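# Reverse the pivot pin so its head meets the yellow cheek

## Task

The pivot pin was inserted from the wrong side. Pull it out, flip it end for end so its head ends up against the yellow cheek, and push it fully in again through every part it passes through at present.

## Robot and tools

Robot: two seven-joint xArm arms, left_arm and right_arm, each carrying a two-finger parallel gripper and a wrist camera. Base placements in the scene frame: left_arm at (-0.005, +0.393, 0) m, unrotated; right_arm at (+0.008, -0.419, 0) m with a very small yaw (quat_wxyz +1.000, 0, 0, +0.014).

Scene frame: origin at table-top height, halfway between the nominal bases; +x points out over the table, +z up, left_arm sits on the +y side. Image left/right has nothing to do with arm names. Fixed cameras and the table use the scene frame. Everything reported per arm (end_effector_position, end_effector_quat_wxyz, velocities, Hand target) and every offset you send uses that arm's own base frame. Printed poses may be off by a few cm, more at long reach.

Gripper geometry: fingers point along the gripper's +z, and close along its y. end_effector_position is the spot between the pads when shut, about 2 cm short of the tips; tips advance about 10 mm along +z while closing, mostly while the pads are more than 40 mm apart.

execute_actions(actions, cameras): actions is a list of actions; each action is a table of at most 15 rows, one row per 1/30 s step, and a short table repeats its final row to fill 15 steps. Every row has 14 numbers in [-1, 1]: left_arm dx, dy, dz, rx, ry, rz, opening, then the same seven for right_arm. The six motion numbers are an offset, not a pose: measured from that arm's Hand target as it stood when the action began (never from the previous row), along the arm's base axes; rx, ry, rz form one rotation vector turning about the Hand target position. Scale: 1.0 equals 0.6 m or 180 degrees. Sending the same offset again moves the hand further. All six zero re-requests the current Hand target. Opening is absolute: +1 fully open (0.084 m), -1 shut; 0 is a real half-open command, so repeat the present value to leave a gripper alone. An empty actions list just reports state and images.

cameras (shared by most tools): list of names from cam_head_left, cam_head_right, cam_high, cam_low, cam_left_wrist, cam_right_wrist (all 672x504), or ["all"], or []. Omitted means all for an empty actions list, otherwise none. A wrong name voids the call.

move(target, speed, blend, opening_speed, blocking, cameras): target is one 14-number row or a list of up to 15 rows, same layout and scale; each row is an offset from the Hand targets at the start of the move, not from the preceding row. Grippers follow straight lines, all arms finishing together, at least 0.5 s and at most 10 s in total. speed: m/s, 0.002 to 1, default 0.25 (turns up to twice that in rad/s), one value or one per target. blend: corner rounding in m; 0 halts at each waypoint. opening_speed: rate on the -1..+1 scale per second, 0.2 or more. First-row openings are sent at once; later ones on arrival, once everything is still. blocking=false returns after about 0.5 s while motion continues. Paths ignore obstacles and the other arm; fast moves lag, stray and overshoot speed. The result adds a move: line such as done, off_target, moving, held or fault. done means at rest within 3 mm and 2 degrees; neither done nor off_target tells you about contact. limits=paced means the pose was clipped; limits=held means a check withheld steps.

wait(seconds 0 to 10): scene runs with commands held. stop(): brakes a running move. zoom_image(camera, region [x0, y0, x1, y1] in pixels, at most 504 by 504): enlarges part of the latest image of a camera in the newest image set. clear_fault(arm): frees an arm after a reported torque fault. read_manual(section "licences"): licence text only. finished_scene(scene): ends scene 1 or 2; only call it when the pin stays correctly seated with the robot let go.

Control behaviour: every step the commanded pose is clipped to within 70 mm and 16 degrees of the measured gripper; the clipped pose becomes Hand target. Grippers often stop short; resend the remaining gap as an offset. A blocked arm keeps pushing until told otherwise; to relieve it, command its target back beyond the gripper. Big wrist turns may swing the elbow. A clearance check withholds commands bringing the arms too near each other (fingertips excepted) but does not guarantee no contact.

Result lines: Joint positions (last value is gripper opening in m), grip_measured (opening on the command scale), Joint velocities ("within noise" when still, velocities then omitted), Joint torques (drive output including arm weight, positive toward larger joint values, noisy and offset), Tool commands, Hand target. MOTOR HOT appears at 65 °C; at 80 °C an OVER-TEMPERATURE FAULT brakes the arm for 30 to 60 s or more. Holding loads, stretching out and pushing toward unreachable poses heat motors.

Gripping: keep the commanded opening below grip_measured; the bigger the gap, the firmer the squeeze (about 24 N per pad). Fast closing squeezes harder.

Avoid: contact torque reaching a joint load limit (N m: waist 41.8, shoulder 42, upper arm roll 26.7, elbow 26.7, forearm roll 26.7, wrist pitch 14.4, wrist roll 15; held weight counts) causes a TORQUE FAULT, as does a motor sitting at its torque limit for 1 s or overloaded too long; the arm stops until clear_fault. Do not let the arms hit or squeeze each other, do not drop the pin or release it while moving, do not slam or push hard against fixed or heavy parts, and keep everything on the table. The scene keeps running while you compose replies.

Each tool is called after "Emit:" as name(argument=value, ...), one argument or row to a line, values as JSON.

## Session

Emit:
execute_actions(
  actions=[],
)

Emit:
zoom_image(
  camera="cam_head_left",
  region=[280, 190, 420, 310],
)

Emit:
zoom_image(
  camera="cam_high",
  region=[260, 140, 460, 320],
)

Scene clock: 0.00 s.
left_arm: end_effector_position=(+0.0229, -0.0819, +0.1063) grip_measured=+1.00 end_effector_quat_wxyz=(-0.269, +0.578, +0.712, +0.293) | right_arm: end_effector_position=(+0.1415, +0.3239, +0.3771) grip_measured=+1.00 end_effector_quat_wxyz=(-0.144, +0.802, +0.424, +0.395)
Joint positions: left_arm=[-0.624 -0.529 -0.879 0.298 -0.215 1.497 -2.923 0.084] | right_arm=[1.048 -1.073 0.211 0.391 -0.191 0.644 0.361 0.084]
Joint velocities: within noise
Joint torques (N m): no reading
Hand target: left_arm +0.0229, -0.0819, +0.1063; -0.269, +0.578, +0.712, +0.293 | right_arm +0.1415, +0.3239, +0.3771; -0.144, +0.802, +0.424, +0.395
Tool commands: left_gripper/opening=+1.0 right_gripper/opening=+1.0

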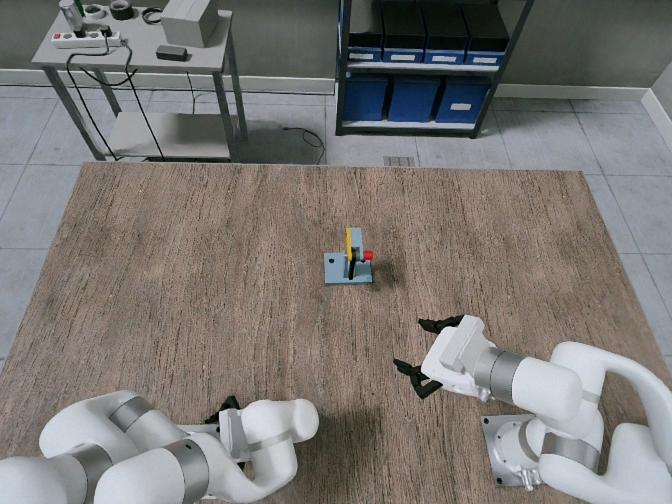

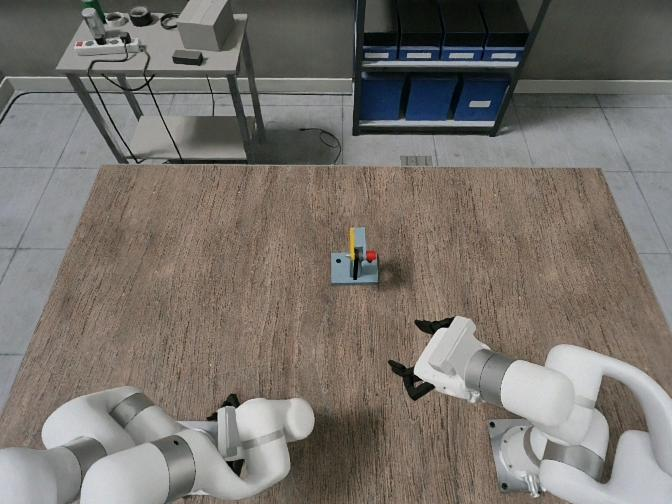

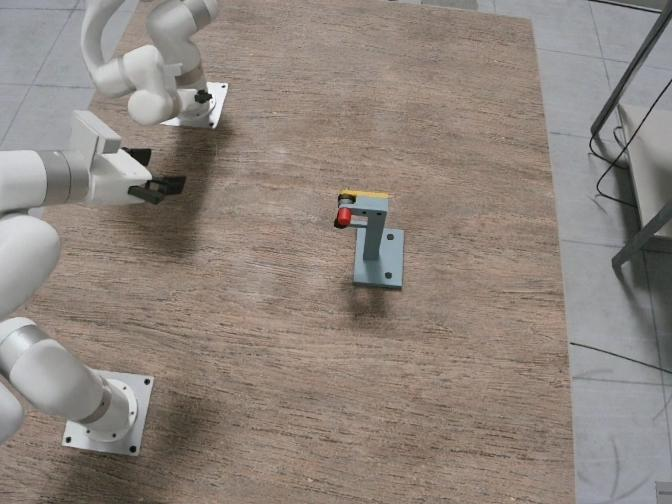

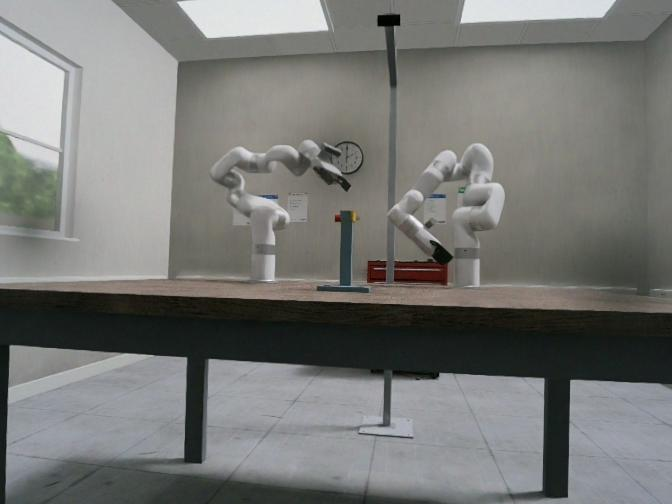

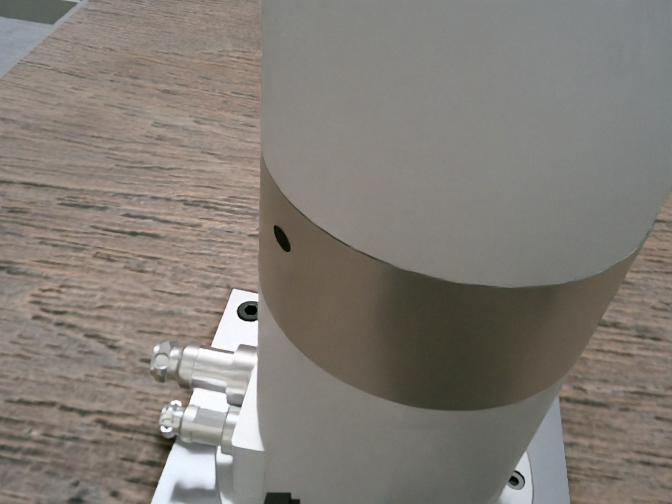

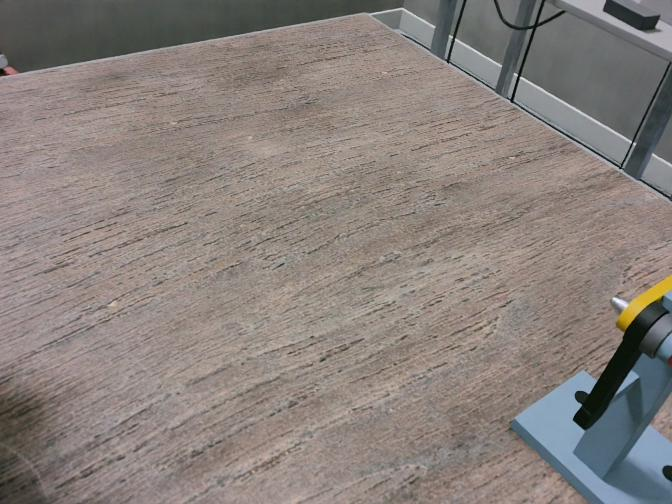

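Scaled by 3.600 from the camera's 672x504 image, which has a finer 960x720 frame.

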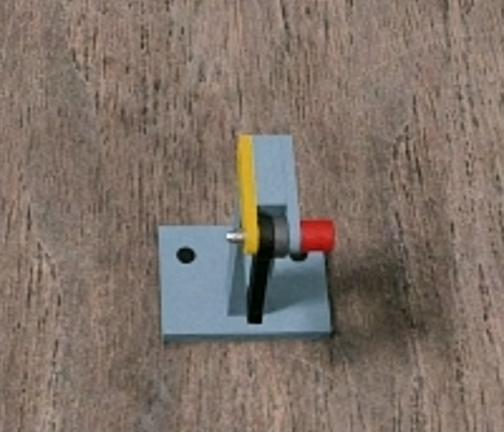

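Scaled by 2.520 from the camera's 672x504 image, which has a finer 960x720 frame.

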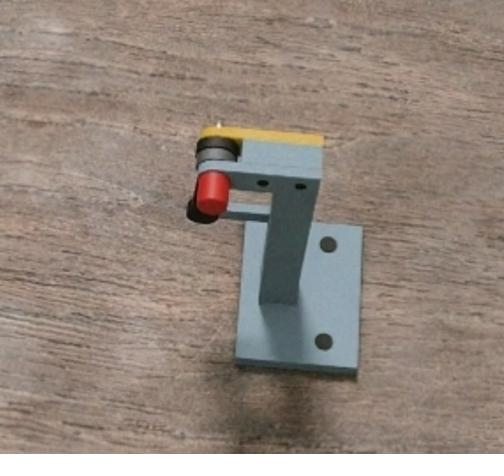

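Emit:
move(
  target=[
    [0.378,-0.113,0.406,0,0,0,1,0.25,0,0.04,-0.1257,0.0614,0.0836,-0.1],
    [0.46,-0.30,0.3,-0.2585,-0.291,0.0845,0.5,0.494,0.035,0.04,-0.2514,0.1228,0.1673,-0.1],
    [0.46,-0.40,0.25,-0.517,-0.582,0.169,0.2,0.494,0.035,-0.128,-0.2514,0.1228,0.1673,-0.1],
  ],
  speed=0.5,
  blend=0.04,
  cameras=["cam_right_wrist","cam_head_left","cam_left_wrist"],
)

Scene clock: 6.47 s.
left_arm: end_effector_position=(+0.2989, -0.3219, +0.2563) grip_measured=+0.19 end_effector_quat_wxyz=(+0.707, +0.001, +0.707, +0.000) | right_arm: end_effector_position=(+0.4379, +0.3449, +0.3003) grip_measured=-0.11 end_effector_quat_wxyz=(+0.000, +0.720, +0.694, +0.000)
Joint positions: left_arm=[0.203 -1.553 -1.58 0.377 0.104 0.174 -4.82 0.052] | right_arm=[1.064 0.306 -0.485 1.676 0.143 1.405 -0.961 0.039]
Joint torques (N m): left_arm=[4.99 4.03 16.06 2.65 -2.75 2.48 -1.56] | right_arm=[5.95 -27.17 0.6 10.55 -3.61 -4.41 -0.56]
Hand target: left_arm +0.2989, -0.3219, +0.2563; +0.707, +0.001, +0.707, +0.000 | right_arm +0.4379, +0.3449, +0.3003; +0.000, +0.720, +0.694, +0.000
Off the commanded pose: left_arm 0.000 m, 0 deg | right_arm 0.000 m, 0 deg.
move: done; blend cut to 0 m at target 2; limits=paced
Images, in order (width x height): cam_head_left 672x504, cam_left_wrist 672x504, cam_right_wrist 672x504.

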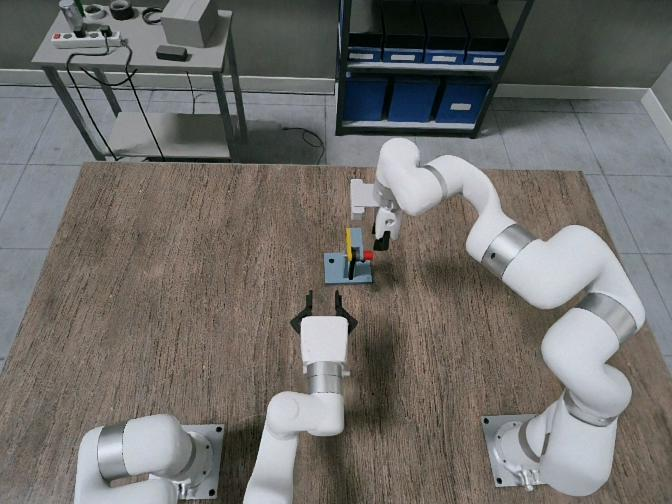

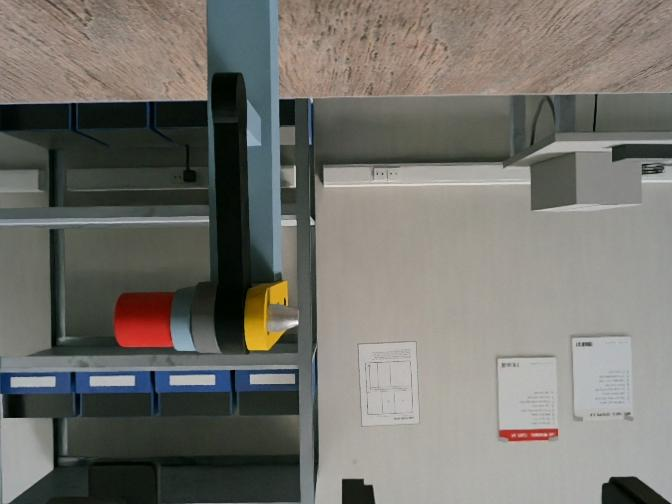

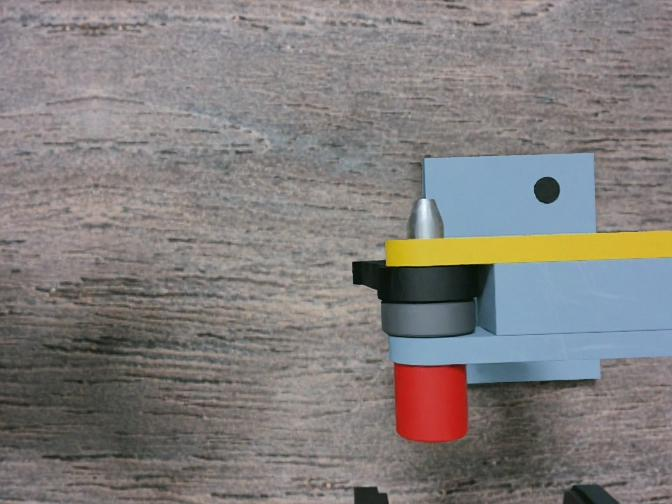

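Emit:
move(
  target=[
    [0.1385,-0.1235,-0.1305,0,0,0.005,0.2,-0.001,0.0167,-0.073,0,0,0.0094,-0.1],
    [0.2298,-0.1223,-0.1305,0,0,0.005,0.2,-0.001,0.0167,-0.073,0,0,0.0094,-0.1],
  ],
  speed=0.15,
  blend=0.01,
  cameras=["cam_right_wrist","cam_head_left","cam_left_wrist","cam_low","cam_head_right"],
)

Emit:
zoom_image(
  camera="cam_head_left",
  region=[320, 220, 380, 280],
)

Emit:
zoom_image(
  camera="cam_head_right",
  region=[330, 220, 390, 280],
)

Emit:
zoom_image(
  camera="cam_low",
  region=[300, 170, 390, 260],
)

Scene clock: 9.37 s.
left_arm: end_effector_position=(+0.4367, -0.3953, +0.1780) grip_measured=+0.19 end_effector_quat_wxyz=(+0.707, -0.005, +0.707, +0.005) | right_arm: end_effector_position=(+0.4373, +0.3549, +0.2565) grip_measured=-0.11 end_effector_quat_wxyz=(+0.000, +0.709, +0.705, +0.000)
Joint positions: left_arm=[0.825 -1.721 -1.715 0.844 0.048 0.022 -4.968 0.052] | right_arm=[1.073 0.33 -0.471 1.583 0.154 1.29 -0.984 0.039]
Joint torques (N m): left_arm=[4.93 10.33 27.45 -0.91 -1.16 -1.41 0.73] | right_arm=[6.82 -18.12 0.34 10.65 4.28 -4.38 -1.32]
Hand target: left_arm +0.4368, -0.3953, +0.1780; +0.707, -0.005, +0.707, +0.005 | right_arm +0.4373, +0.3549, +0.2565; +0.000, +0.709, +0.705, +0.000
Off the commanded pose: left_arm 0.000 m, 0 deg | right_arm 0.000 m, 0 deg.
move: done
Images, in order (width x height): cam_head_left 672x504, cam_head_right 672x504, cam_low 672x504, cam_left_wrist 672x504, cam_right_wrist 672x504.

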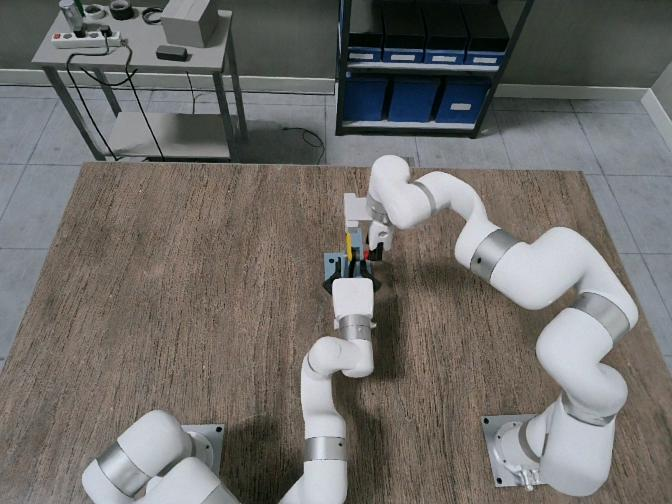

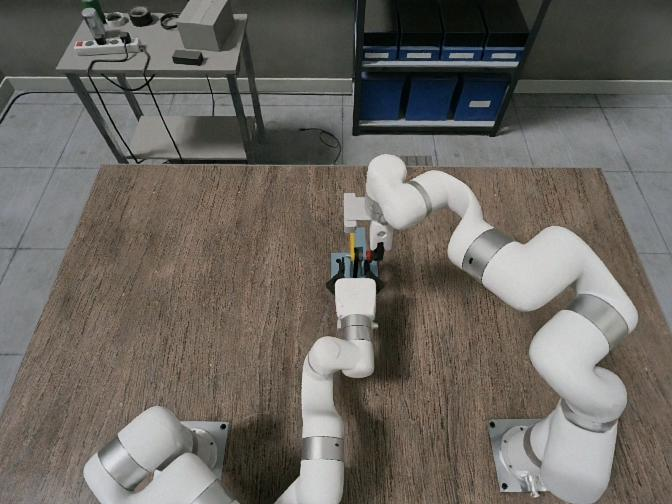

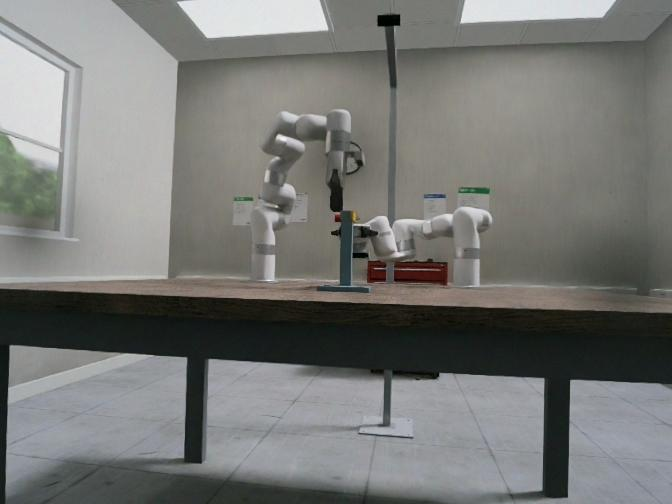

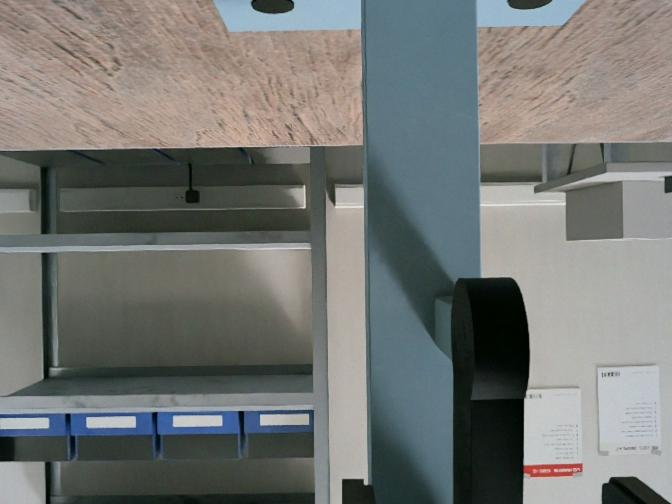

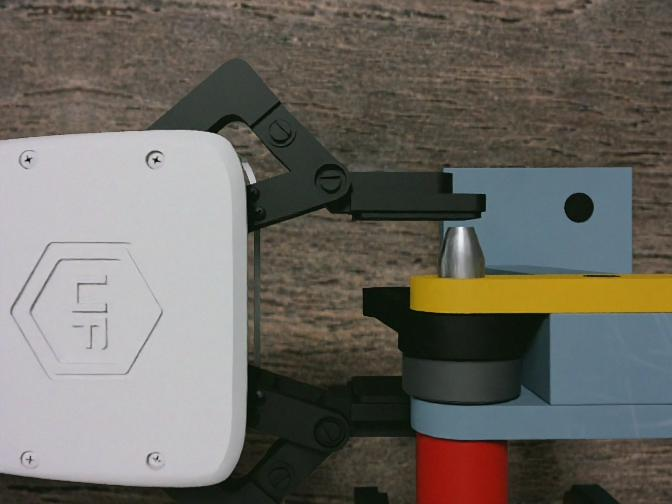

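Scaled by 8.400 from the camera's 672x504 image, which has a finer 960x720 frame.

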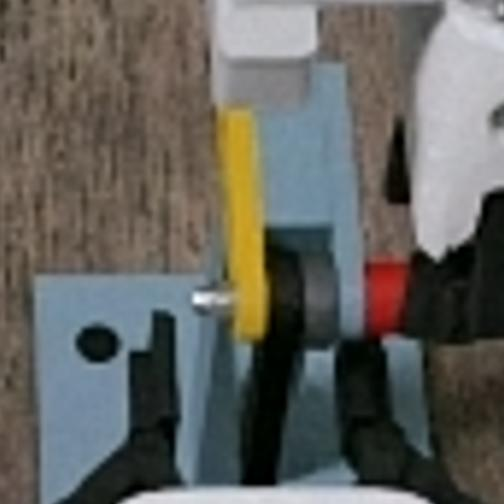

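Scaled by 8.400 from the camera's 672x504 image, which has a finer 960x720 frame.

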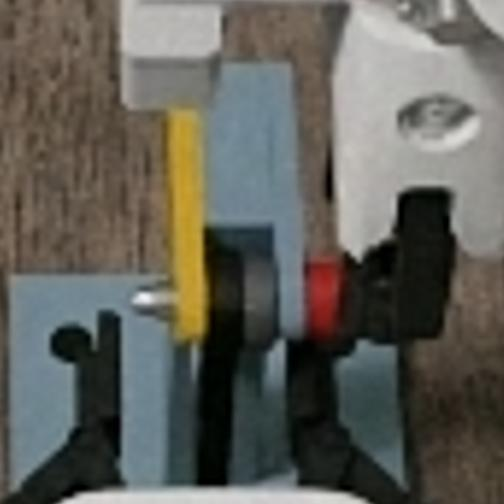

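Scaled by 5.600 from the camera's 672x504 image, which has a finer 960x720 frame.

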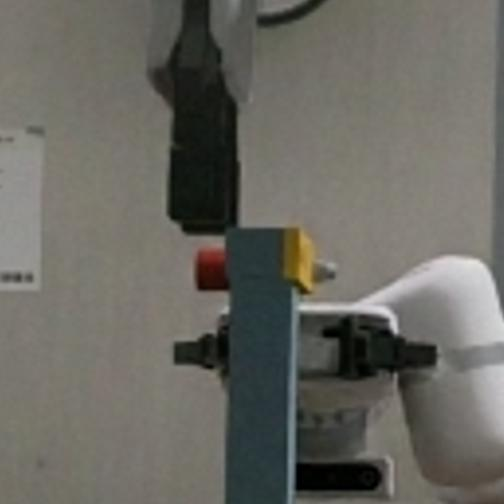

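Emit:
move(
  target=[
    [0,-0.0048,0.0123,0,0,-0.003,-0.4,0,-0.0034,0,0,0,-0.004,-0.1],
    [0,-0.0048,0.0141,0,0,-0.003,-0.64,0,-0.0034,0,0,0,-0.004,-0.1],
  ],
  speed=0.04,
  cameras=["cam_right_wrist","cam_head_left","cam_head_right"],
)

Emit:
zoom_image(
  camera="cam_head_left",
  region=[320, 220, 380, 280],
)

Emit:
zoom_image(
  camera="cam_head_right",
  region=[330, 220, 390, 280],
)

Scene clock: 11.60 s.
left_arm: end_effector_position=(+0.4368, -0.3982, +0.1865) grip_measured=-0.66 end_effector_quat_wxyz=(+0.707, -0.002, +0.707, +0.002) | right_arm: end_effector_position=(+0.4373, +0.3529, +0.2565) grip_measured=-0.11 end_effector_quat_wxyz=(+0.000, +0.714, +0.701, +0.000)
Joint positions: left_arm=[0.828 -1.708 -1.699 0.841 0.055 0.009 -4.954 0.015] | right_arm=[1.074 0.325 -0.474 1.577 0.152 1.288 -0.974 0.039]
Joint torques (N m): left_arm=[5.71 19.55 28.06 -6.04 0.28 -1.41 1.51] | right_arm=[6.67 -27.63 -6.24 10.67 -3.63 -4.35 1.44]
Hand target: left_arm +0.4368, -0.3982, +0.1865; +0.707, -0.002, +0.707, +0.002 | right_arm +0.4373, +0.3529, +0.2565; +0.000, +0.714, +0.701, +0.000
Off the commanded pose: left_arm 0.000 m, 0 deg | right_arm 0.000 m, 0 deg.
move: done
Images, in order (width x height): cam_head_left 672x504, cam_head_right 672x504, cam_right_wrist 672x504.

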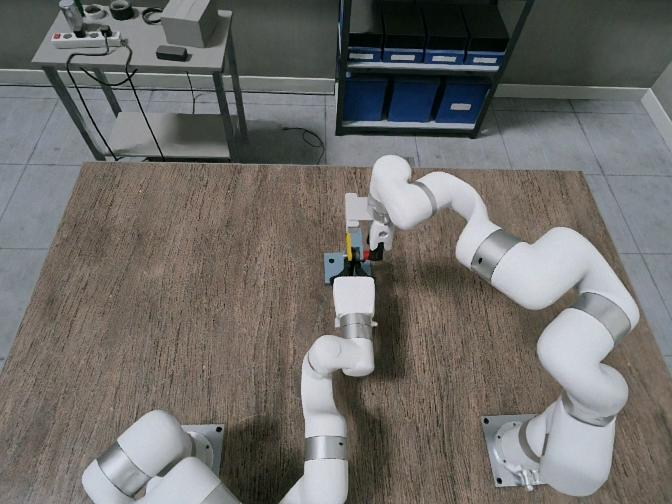

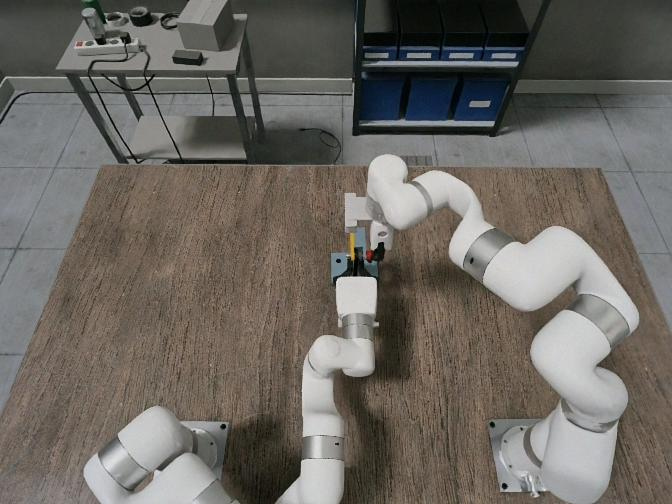

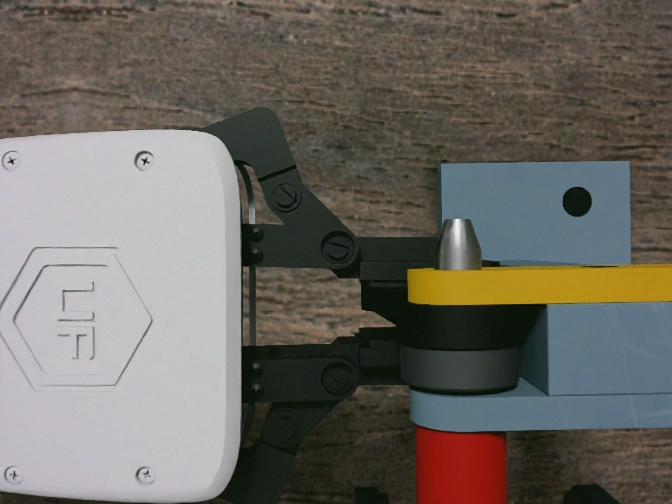

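Scaled by 8.400 from the camera's 672x504 image, which has a finer 960x720 frame.

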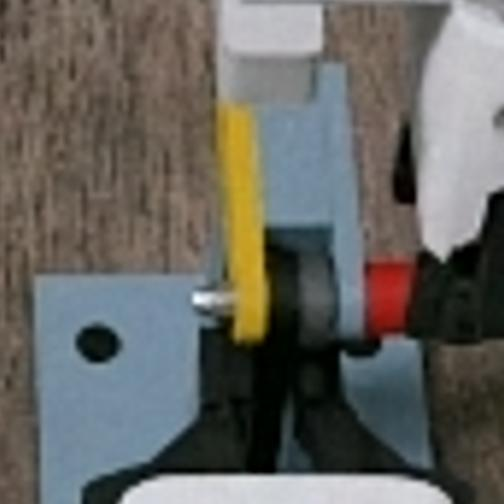

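Scaled by 8.400 from the camera's 672x504 image, which has a finer 960x720 frame.

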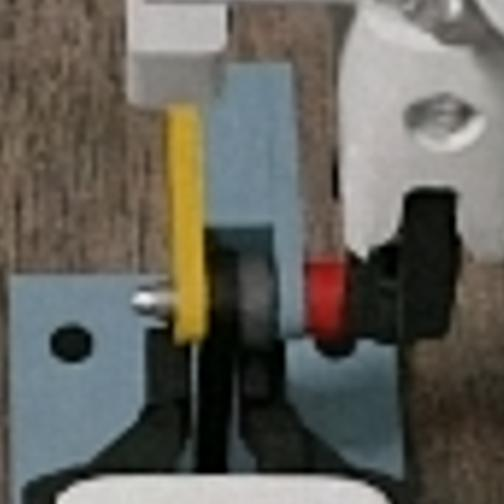

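Emit:
move(
  target=[0,0.0004,0,0,0,0,-0.85,0,0,0,0,0,0,-0.1],
  opening_speed=0.4,
  cameras=["cam_right_wrist","cam_head_left"],
)

Emit:
zoom_image(
  camera="cam_right_wrist",
  region=[320, 200, 560, 440],
)

Emit:
zoom_image(
  camera="cam_head_left",
  region=[320, 220, 380, 280],
)

Scene clock: 12.73 s.
left_arm: end_effector_position=(+0.4368, -0.3979, +0.1865) grip_measured=-0.78 end_effector_quat_wxyz=(+0.707, -0.002, +0.707, +0.002) | right_arm: end_effector_position=(+0.4373, +0.3529, +0.2565) grip_measured=-0.11 end_effector_quat_wxyz=(+0.000, +0.714, +0.701, +0.000)
Joint positions: left_arm=[0.828 -1.708 -1.699 0.84 0.055 0.008 -4.954 0.01] | right_arm=[1.074 0.325 -0.474 1.577 0.152 1.288 -0.974 0.039]
Joint torques (N m): left_arm=[-2.54 15.2 22.73 -9.98 -1.5 0.32 0.66] | right_arm=[6.66 -27.67 -6.26 10.65 -3.69 -4.41 1.54]
Hand target: left_arm +0.4368, -0.3979, +0.1865; +0.707, -0.002, +0.707, +0.002 | right_arm +0.4373, +0.3529, +0.2565; +0.000, +0.714, +0.701, +0.000
Off the commanded pose: left_arm 0.000 m, 0 deg | right_arm 0.000 m, 0 deg.
move: done
Images, in order (width x height): cam_head_left 672x504, cam_right_wrist 672x504.

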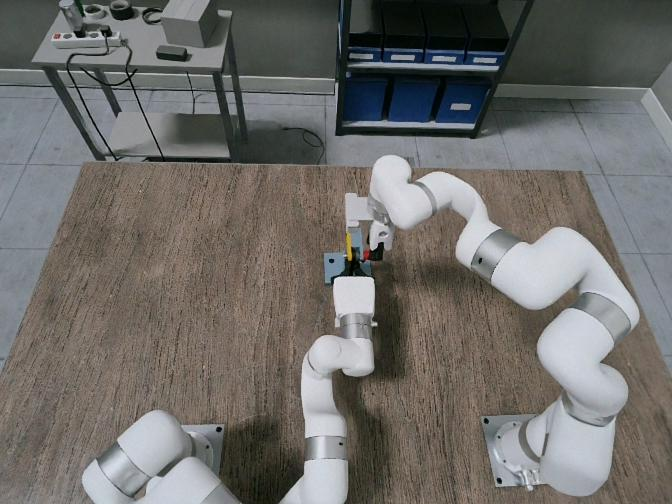

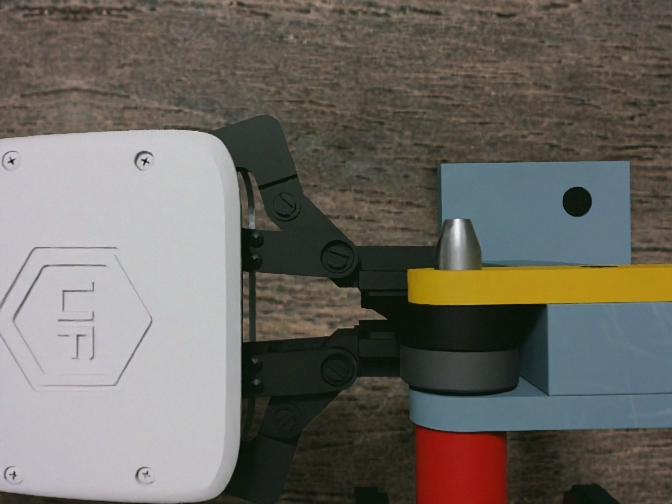

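Scaled by 2.100 from the camera's 672x504 image, which has a finer 960x720 frame.

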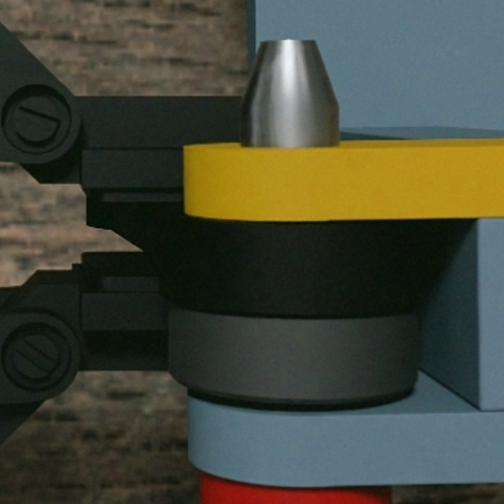

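Scaled by 8.400 from the camera's 672x504 image, which has a finer 960x720 frame.

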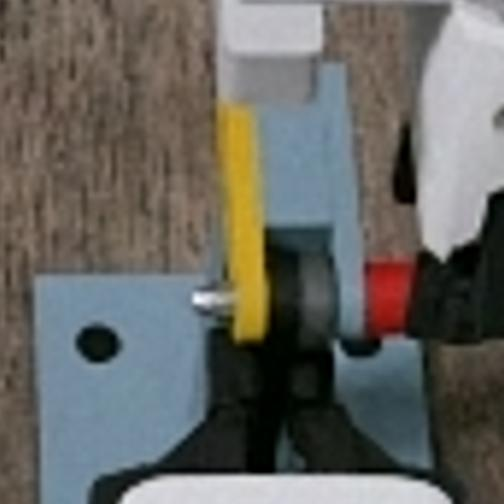

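Emit:
move(
  target=[0,0,0,0,0,0,-0.85,0,0,-0.0575,0,0,0,-0.1],
  speed=0.08,
  cameras=["cam_right_wrist","cam_low","cam_high"],
)

Emit:
zoom_image(
  camera="cam_low",
  region=[300, 170, 390, 260],
)

Emit:
zoom_image(
  camera="cam_high",
  region=[300, 160, 420, 280],
)

Scene clock: 13.87 s.
left_arm: end_effector_position=(+0.4368, -0.3980, +0.1865) grip_measured=-0.78 end_effector_quat_wxyz=(+0.707, -0.002, +0.707, +0.002) | right_arm: end_effector_position=(+0.4373, +0.3529, +0.2220) grip_measured=-0.11 end_effector_quat_wxyz=(+0.000, +0.714, +0.701, +0.000)
Joint positions: left_arm=[0.828 -1.708 -1.699 0.84 0.055 0.008 -4.954 0.01] | right_arm=[1.077 0.341 -0.469 1.498 0.163 1.196 -0.981 0.039]
Joint torques (N m): left_arm=[-2.79 10.14 21.81 -9.01 -2.46 3.41 -0.63] | right_arm=[6.46 -18.28 0.15 10.6 4.28 -4.43 -1.28]
Hand target: left_arm +0.4368, -0.3979, +0.1865; +0.707, -0.002, +0.707, +0.002 | right_arm +0.4373, +0.3529, +0.2220; +0.000, +0.714, +0.701, +0.000
Off the commanded pose: left_arm 0.000 m, 0 deg | right_arm 0.000 m, 0 deg.
move: done
Images, in order (width x height): cam_high 672x504, cam_low 672x504, cam_right_wrist 672x504.

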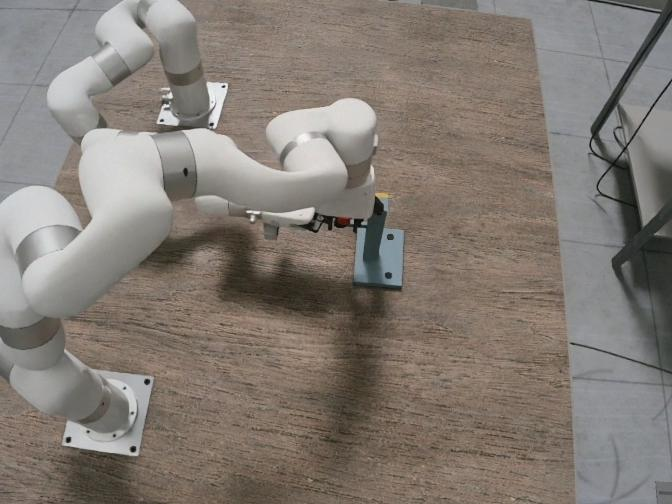

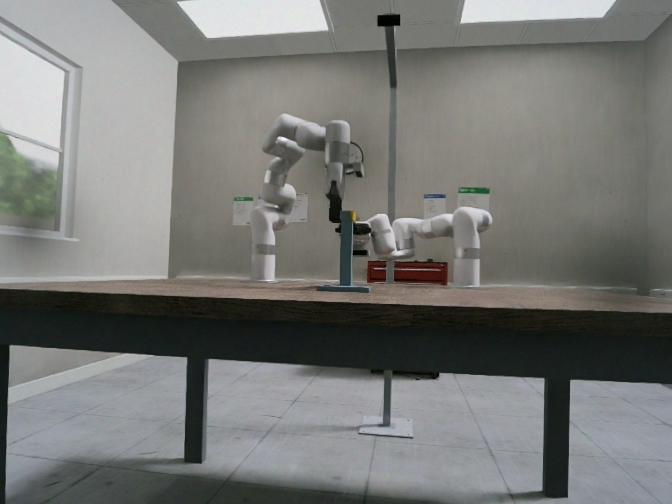

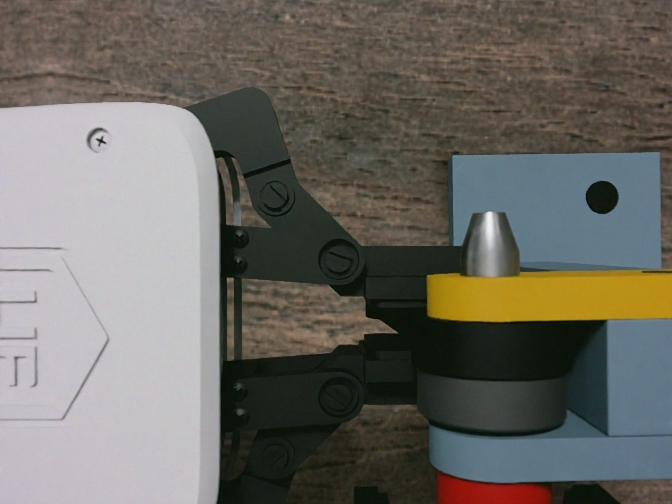

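Scaled by 5.600 from the camera's 672x504 image, which has a finer 960x720 frame.

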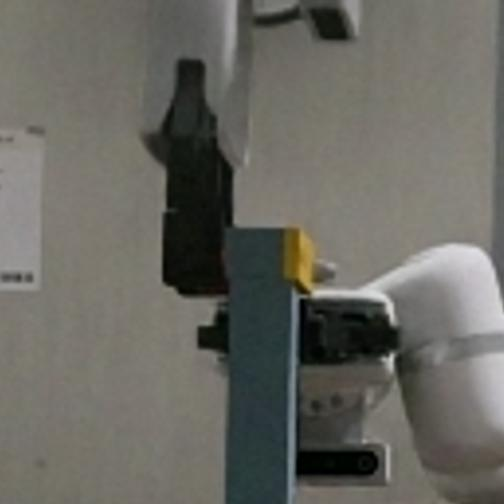

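Scaled by 4.200 from the camera's 672x504 image, which has a finer 960x720 frame.

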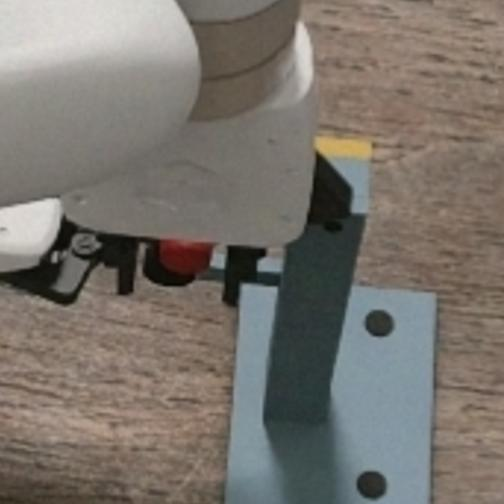

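Emit:
move(
  target=[0,0,0,0,0,0,-0.85,0,0,0,0,0,0,-0.85],
  opening_speed=0.6,
)

Emit:
move(
  target=[0,0,0,0,0,0,-0.85,-0.002,-0.1055,0,0,0,0,-0.85],
  speed=0.05,
  cameras=["cam_right_wrist"],
)

Scene clock: 15.47 s.
left_arm: end_effector_position=(+0.4368, -0.3979, +0.1865) grip_measured=-0.78 end_effector_quat_wxyz=(+0.707, -0.002, +0.707, +0.002) | right_arm: end_effector_position=(+0.4375, +0.3529, +0.2220) grip_measured=-0.49 end_effector_quat_wxyz=(+0.000, +0.714, +0.700, +0.000)
Joint positions: left_arm=[0.828 -1.708 -1.699 0.84 0.055 0.008 -4.954 0.01] | right_arm=[1.077 0.341 -0.469 1.498 0.163 1.195 -0.981 0.022]
Joint torques (N m): left_arm=[-2.27 10.6 21.71 -7.47 -2.65 3.51 -1.07] | right_arm=[14.75 -19.28 9.9 6.46 5.38 9.49 -1.43]
Hand target: left_arm +0.4368, -0.3979, +0.1865; +0.707, -0.002, +0.707, +0.002 | right_arm +0.4373, +0.3529, +0.2220; +0.000, +0.714, +0.701, +0.000
Off the commanded pose: left_arm 0.000 m, 0 deg | right_arm 0.000 m, 0 deg.
move: done

Scene clock: 17.10 s.
left_arm: end_effector_position=(+0.4368, -0.3979, +0.1865) grip_measured=-0.78 end_effector_quat_wxyz=(+0.707, -0.002, +0.707, +0.002) | right_arm: end_effector_position=(+0.4361, +0.2896, +0.2220) grip_measured=-0.49 end_effector_quat_wxyz=(+0.000, +0.714, +0.701, +0.000)
Joint positions: left_arm=[0.828 -1.708 -1.699 0.84 0.055 0.008 -4.954 0.01] | right_arm=[1.057 0.203 -0.512 1.32 0.109 1.144 -1.044 0.022]
Joint torques (N m): left_arm=[-1.02 12.2 26.52 -6.29 -2.71 2.15 -0.76] | right_arm=[-6.57 -24.73 -5.26 10.99 -3.87 -4.54 -1.3]
Hand target: left_arm +0.4368, -0.3979, +0.1865; +0.707, -0.002, +0.707, +0.002 | right_arm +0.4361, +0.2896, +0.2220; +0.000, +0.714, +0.701, +0.000
Off the commanded pose: left_arm 0.000 m, 0 deg | right_arm 0.000 m, 0 deg.
move: done
Images, in order (width x height): cam_right_wrist 672x504.

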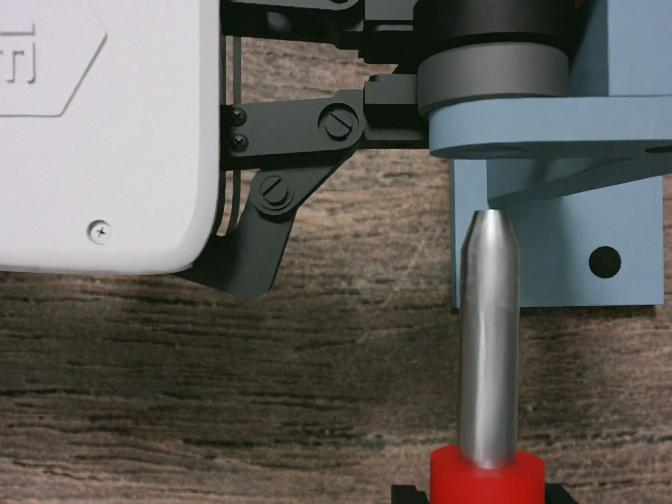

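Emit:
move(
  target=[
    [0,0,0,0,0,0,-0.85,0,0,0.147,0,0,0,-0.85],
    [0,0,0,0,0,0,-0.85,0.0065,0.155,0.163,0,0,-0.5,-0.85],
    [0,0,0,0,0,0,-0.85,0.0087,0.3533,0.163,0,0,-1,-0.85],
    [0,0,0,0,0,0,-0.85,0.0087,0.3533,0.0025,0,0,-1,-0.85],
  ],
  speed=[0.4,0.4,0.4,0.15],
  blend=[0.03,0.03,0.01,0],
  cameras=["cam_right_wrist","cam_low"],
)

Emit:
zoom_image(
  camera="cam_low",
  region=[335, 200, 385, 235],
)

Emit:
zoom_image(
  camera="cam_right_wrist",
  region=[420, 100, 560, 240],
)

Scene clock: 23.20 s.
left_arm: end_effector_position=(+0.4368, -0.3979, +0.1865) grip_measured=-0.78 end_effector_quat_wxyz=(+0.707, -0.002, +0.707, +0.002) | right_arm: end_effector_position=(+0.4414, +0.5015, +0.2235) grip_measured=-0.49 end_effector_quat_wxyz=(+0.000, +0.701, -0.714, +0.000)
Joint positions: left_arm=[0.828 -1.708 -1.699 0.84 0.055 0.008 -4.954 0.01] | right_arm=[1.19 0.883 -0.747 2.252 0.554 1.531 2.223 0.022]
Joint torques (N m): left_arm=[4.18 16.94 26.6 -4.76 -1.28 0.31 -0.26] | right_arm=[6.76 -36.37 -11.21 8.95 -3.98 -4.52 -1.3]
Hand target: left_arm +0.4368, -0.3979, +0.1865; +0.707, -0.002, +0.707, +0.002 | right_arm +0.4414, +0.5015, +0.2235; +0.000, +0.701, -0.714, +0.000
Off the commanded pose: left_arm 0.000 m, 0 deg | right_arm 0.000 m, 0 deg.
elbow stopped short (right arm): the move would have taken joint 4 (elbow) straighter than the controller allows.
move: done
Images, in order (width x height): cam_low 672x504, cam_right_wrist 672x504.

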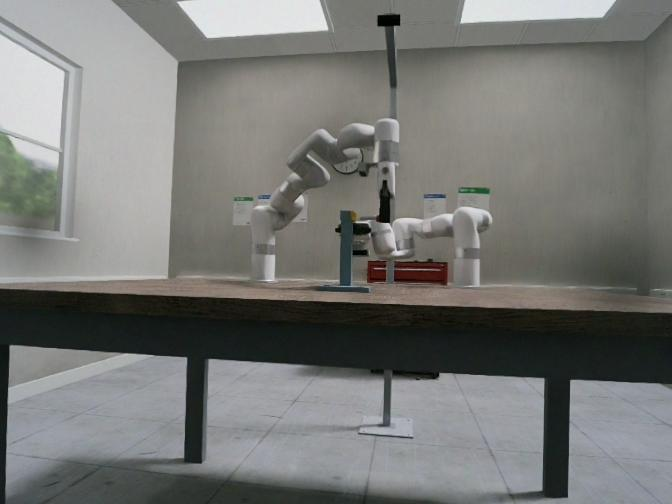

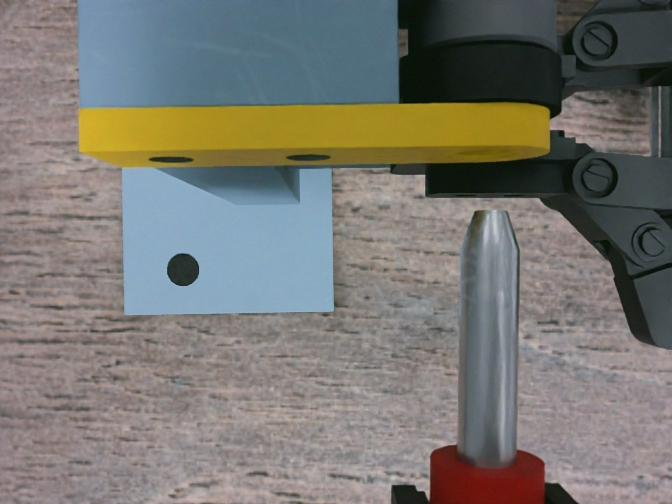

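Scaled by 10.080 from the camera's 672x504 image, which has a finer 960x720 frame.

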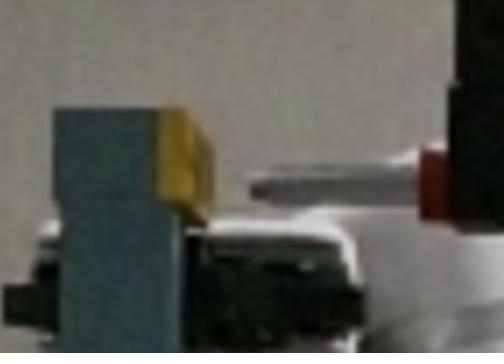

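Scaled by 3.600 from the camera's 672x504 image, which has a finer 960x720 frame.

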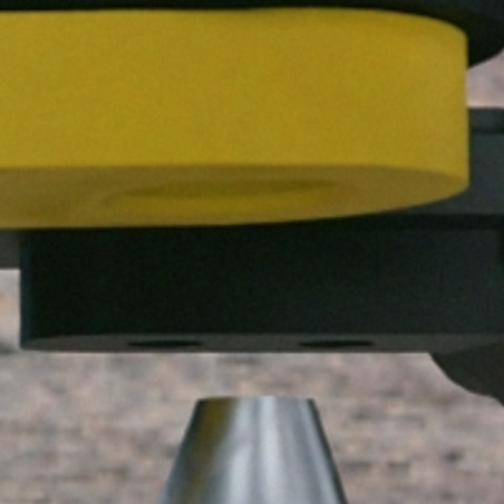

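Emit:
move(
  target=[
    [0,0,0,0,0,0,-0.85,0.0015,0,0,0,0,0,-0.85],
    [0,0,0,0,0,0,-0.85,0.001,-0.028,0,0,0,0,-0.85],
  ],
  speed=0.04,
  cameras=["cam_right_wrist"],
)

Emit:
zoom_image(
  camera="cam_right_wrist",
  region=[390, 60, 590, 300],
)

Scene clock: 24.83 s.
left_arm: end_effector_position=(+0.4368, -0.3979, +0.1865) grip_measured=-0.78 end_effector_quat_wxyz=(+0.707, -0.002, +0.707, +0.002) | right_arm: end_effector_position=(+0.4420, +0.4848, +0.2235) grip_measured=-0.49 end_effector_quat_wxyz=(+0.000, +0.701, -0.714, +0.000)
Joint positions: left_arm=[0.828 -1.708 -1.699 0.84 0.055 0.008 -4.954 0.01] | right_arm=[1.232 0.822 -0.77 2.126 0.537 1.483 2.186 0.022]
Joint torques (N m): left_arm=[4.93 17.96 26.79 -4.84 -1.27 0.55 0.07] | right_arm=[6.65 -35.22 -11.8 9.08 -3.92 -4.46 -1.33]
Hand target: left_arm +0.4368, -0.3979, +0.1865; +0.707, -0.002, +0.707, +0.002 | right_arm +0.4420, +0.4847, +0.2235; +0.000, +0.701, -0.714, +0.000
Off the commanded pose: left_arm 0.000 m, 0 deg | right_arm 0.000 m, 0 deg.
move: done
Images, in order (width x height): cam_right_wrist 672x504.

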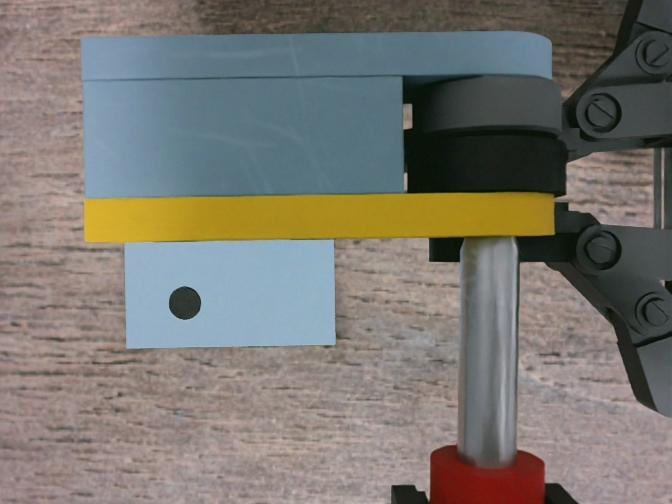

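Scaled by 2.100 from the camera's 672x504 image, which has a finer 960x720 frame.

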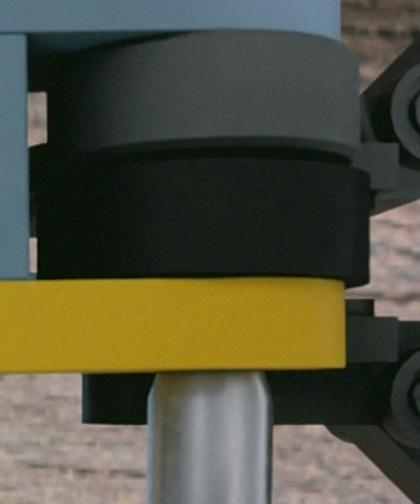

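Emit:
move(
  target=[0,0,0,0,0,0,-0.85,-0.001,-0.036,0,0,0,0.002,-0.85],
  speed=0.025,
  cameras=["cam_right_wrist"],
)

Scene clock: 26.30 s.
left_arm: end_effector_position=(+0.4368, -0.3980, +0.1865) grip_measured=-0.78 end_effector_quat_wxyz=(+0.707, -0.002, +0.707, +0.002) | right_arm: end_effector_position=(+0.4414, +0.4632, +0.2235) grip_measured=-0.49 end_effector_quat_wxyz=(+0.000, +0.703, -0.711, +0.000)
Joint positions: left_arm=[0.828 -1.708 -1.699 0.84 0.055 0.008 -4.954 0.01] | right_arm=[1.278 0.751 -0.796 1.988 0.515 1.431 2.141 0.022]
Joint torques (N m): left_arm=[5.6 18.55 26.55 -4.76 -0.67 0.67 0.07] | right_arm=[6.77 -33.95 -12.38 9.73 -3.86 -4.4 -1.28]
Hand target: left_arm +0.4368, -0.3979, +0.1865; +0.707, -0.002, +0.707, +0.002 | right_arm +0.4414, +0.4631, +0.2235; +0.000, +0.703, -0.711, +0.000
Off the commanded pose: left_arm 0.000 m, 0 deg | right_arm 0.000 m, 0 deg.
move: done
Images, in order (width x height): cam_right_wrist 672x504.

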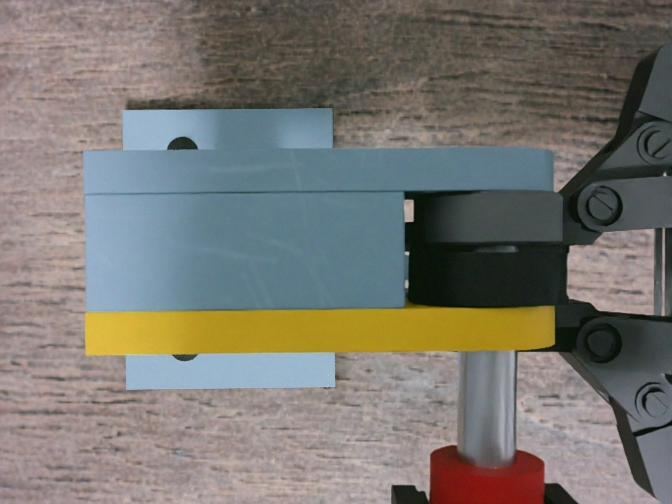

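Emit:
move(
  target=[0,0,0,0,0,0,-0.85,-0.0002,-0.0175,0,0,0,0,-0.85],
  speed=0.02,
  cameras=["cam_right_wrist"],
)

Scene clock: 27.23 s.
left_arm: end_effector_position=(+0.4368, -0.3980, +0.1865) grip_measured=-0.78 end_effector_quat_wxyz=(+0.707, -0.002, +0.707, +0.002) | right_arm: end_effector_position=(+0.4412, +0.4527, +0.2235) grip_measured=-0.49 end_effector_quat_wxyz=(+0.000, +0.703, -0.711, +0.000)
Joint positions: left_arm=[0.828 -1.708 -1.699 0.84 0.055 0.008 -4.954 0.01] | right_arm=[1.296 0.72 -0.808 1.931 0.504 1.409 2.124 0.022]
Joint torques (N m): left_arm=[6.41 18.03 26.85 -4.73 -0.8 0.62 0.16] | right_arm=[6.89 -33.89 -12.65 10.14 -3.9 -4.31 -1.26]
Hand target: left_arm +0.4368, -0.3979, +0.1865; +0.707, -0.002, +0.707, +0.002 | right_arm +0.4412, +0.4526, +0.2235; +0.000, +0.703, -0.711, +0.000
Off the commanded pose: left_arm 0.000 m, 0 deg | right_arm 0.000 m, 0 deg.
move: done
Images, in order (width x height): cam_right_wrist 672x504.

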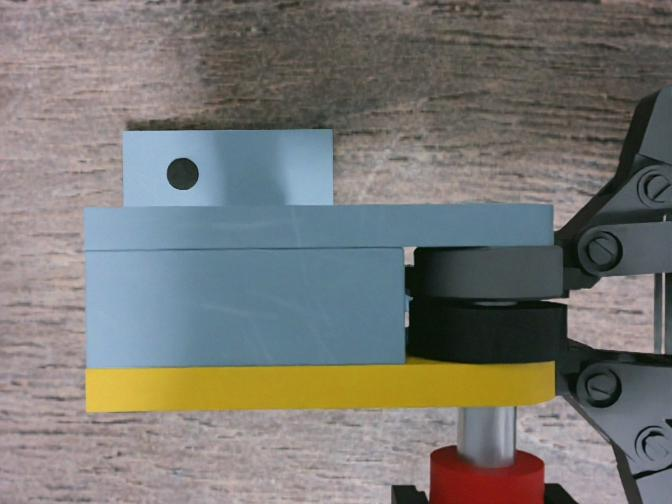

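Emit:
move(
  target=[0,0,0,0,0,0,-0.85,-0.0002,-0.022,0,0,0,0,-0.85],
  speed=0.02,
  cameras=["cam_right_wrist"],
)

Scene clock: 28.40 s.
left_arm: end_effector_position=(+0.4368, -0.3979, +0.1865) grip_measured=-0.78 end_effector_quat_wxyz=(+0.707, -0.002, +0.707, +0.002) | right_arm: end_effector_position=(+0.4411, +0.4395, +0.2234) grip_measured=-0.49 end_effector_quat_wxyz=(+0.000, +0.703, -0.711, +0.000)
Joint positions: left_arm=[0.828 -1.708 -1.699 0.84 0.055 0.008 -4.954 0.01] | right_arm=[1.317 0.683 -0.824 1.864 0.491 1.384 2.104 0.022]
Joint torques (N m): left_arm=[7.55 18.41 16.64 -4.57 -0.54 0.8 0.11] | right_arm=[2 -35.49 -17.2 11.65 -5.37 -6.03 -1.26]
Hand target: left_arm +0.4368, -0.3979, +0.1865; +0.707, -0.002, +0.707, +0.002 | right_arm +0.4411, +0.4394, +0.2235; +0.000, +0.703, -0.711, +0.000
Off the commanded pose: left_arm 0.000 m, 0 deg | right_arm 0.000 m, 0 deg.
move: done
Images, in order (width x height): cam_right_wrist 672x504.

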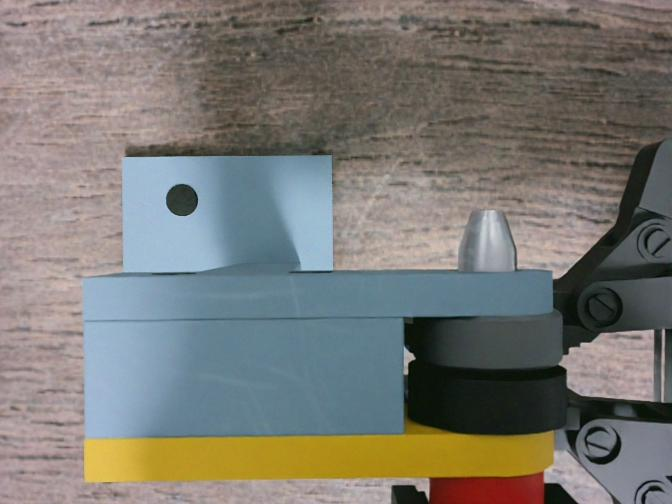

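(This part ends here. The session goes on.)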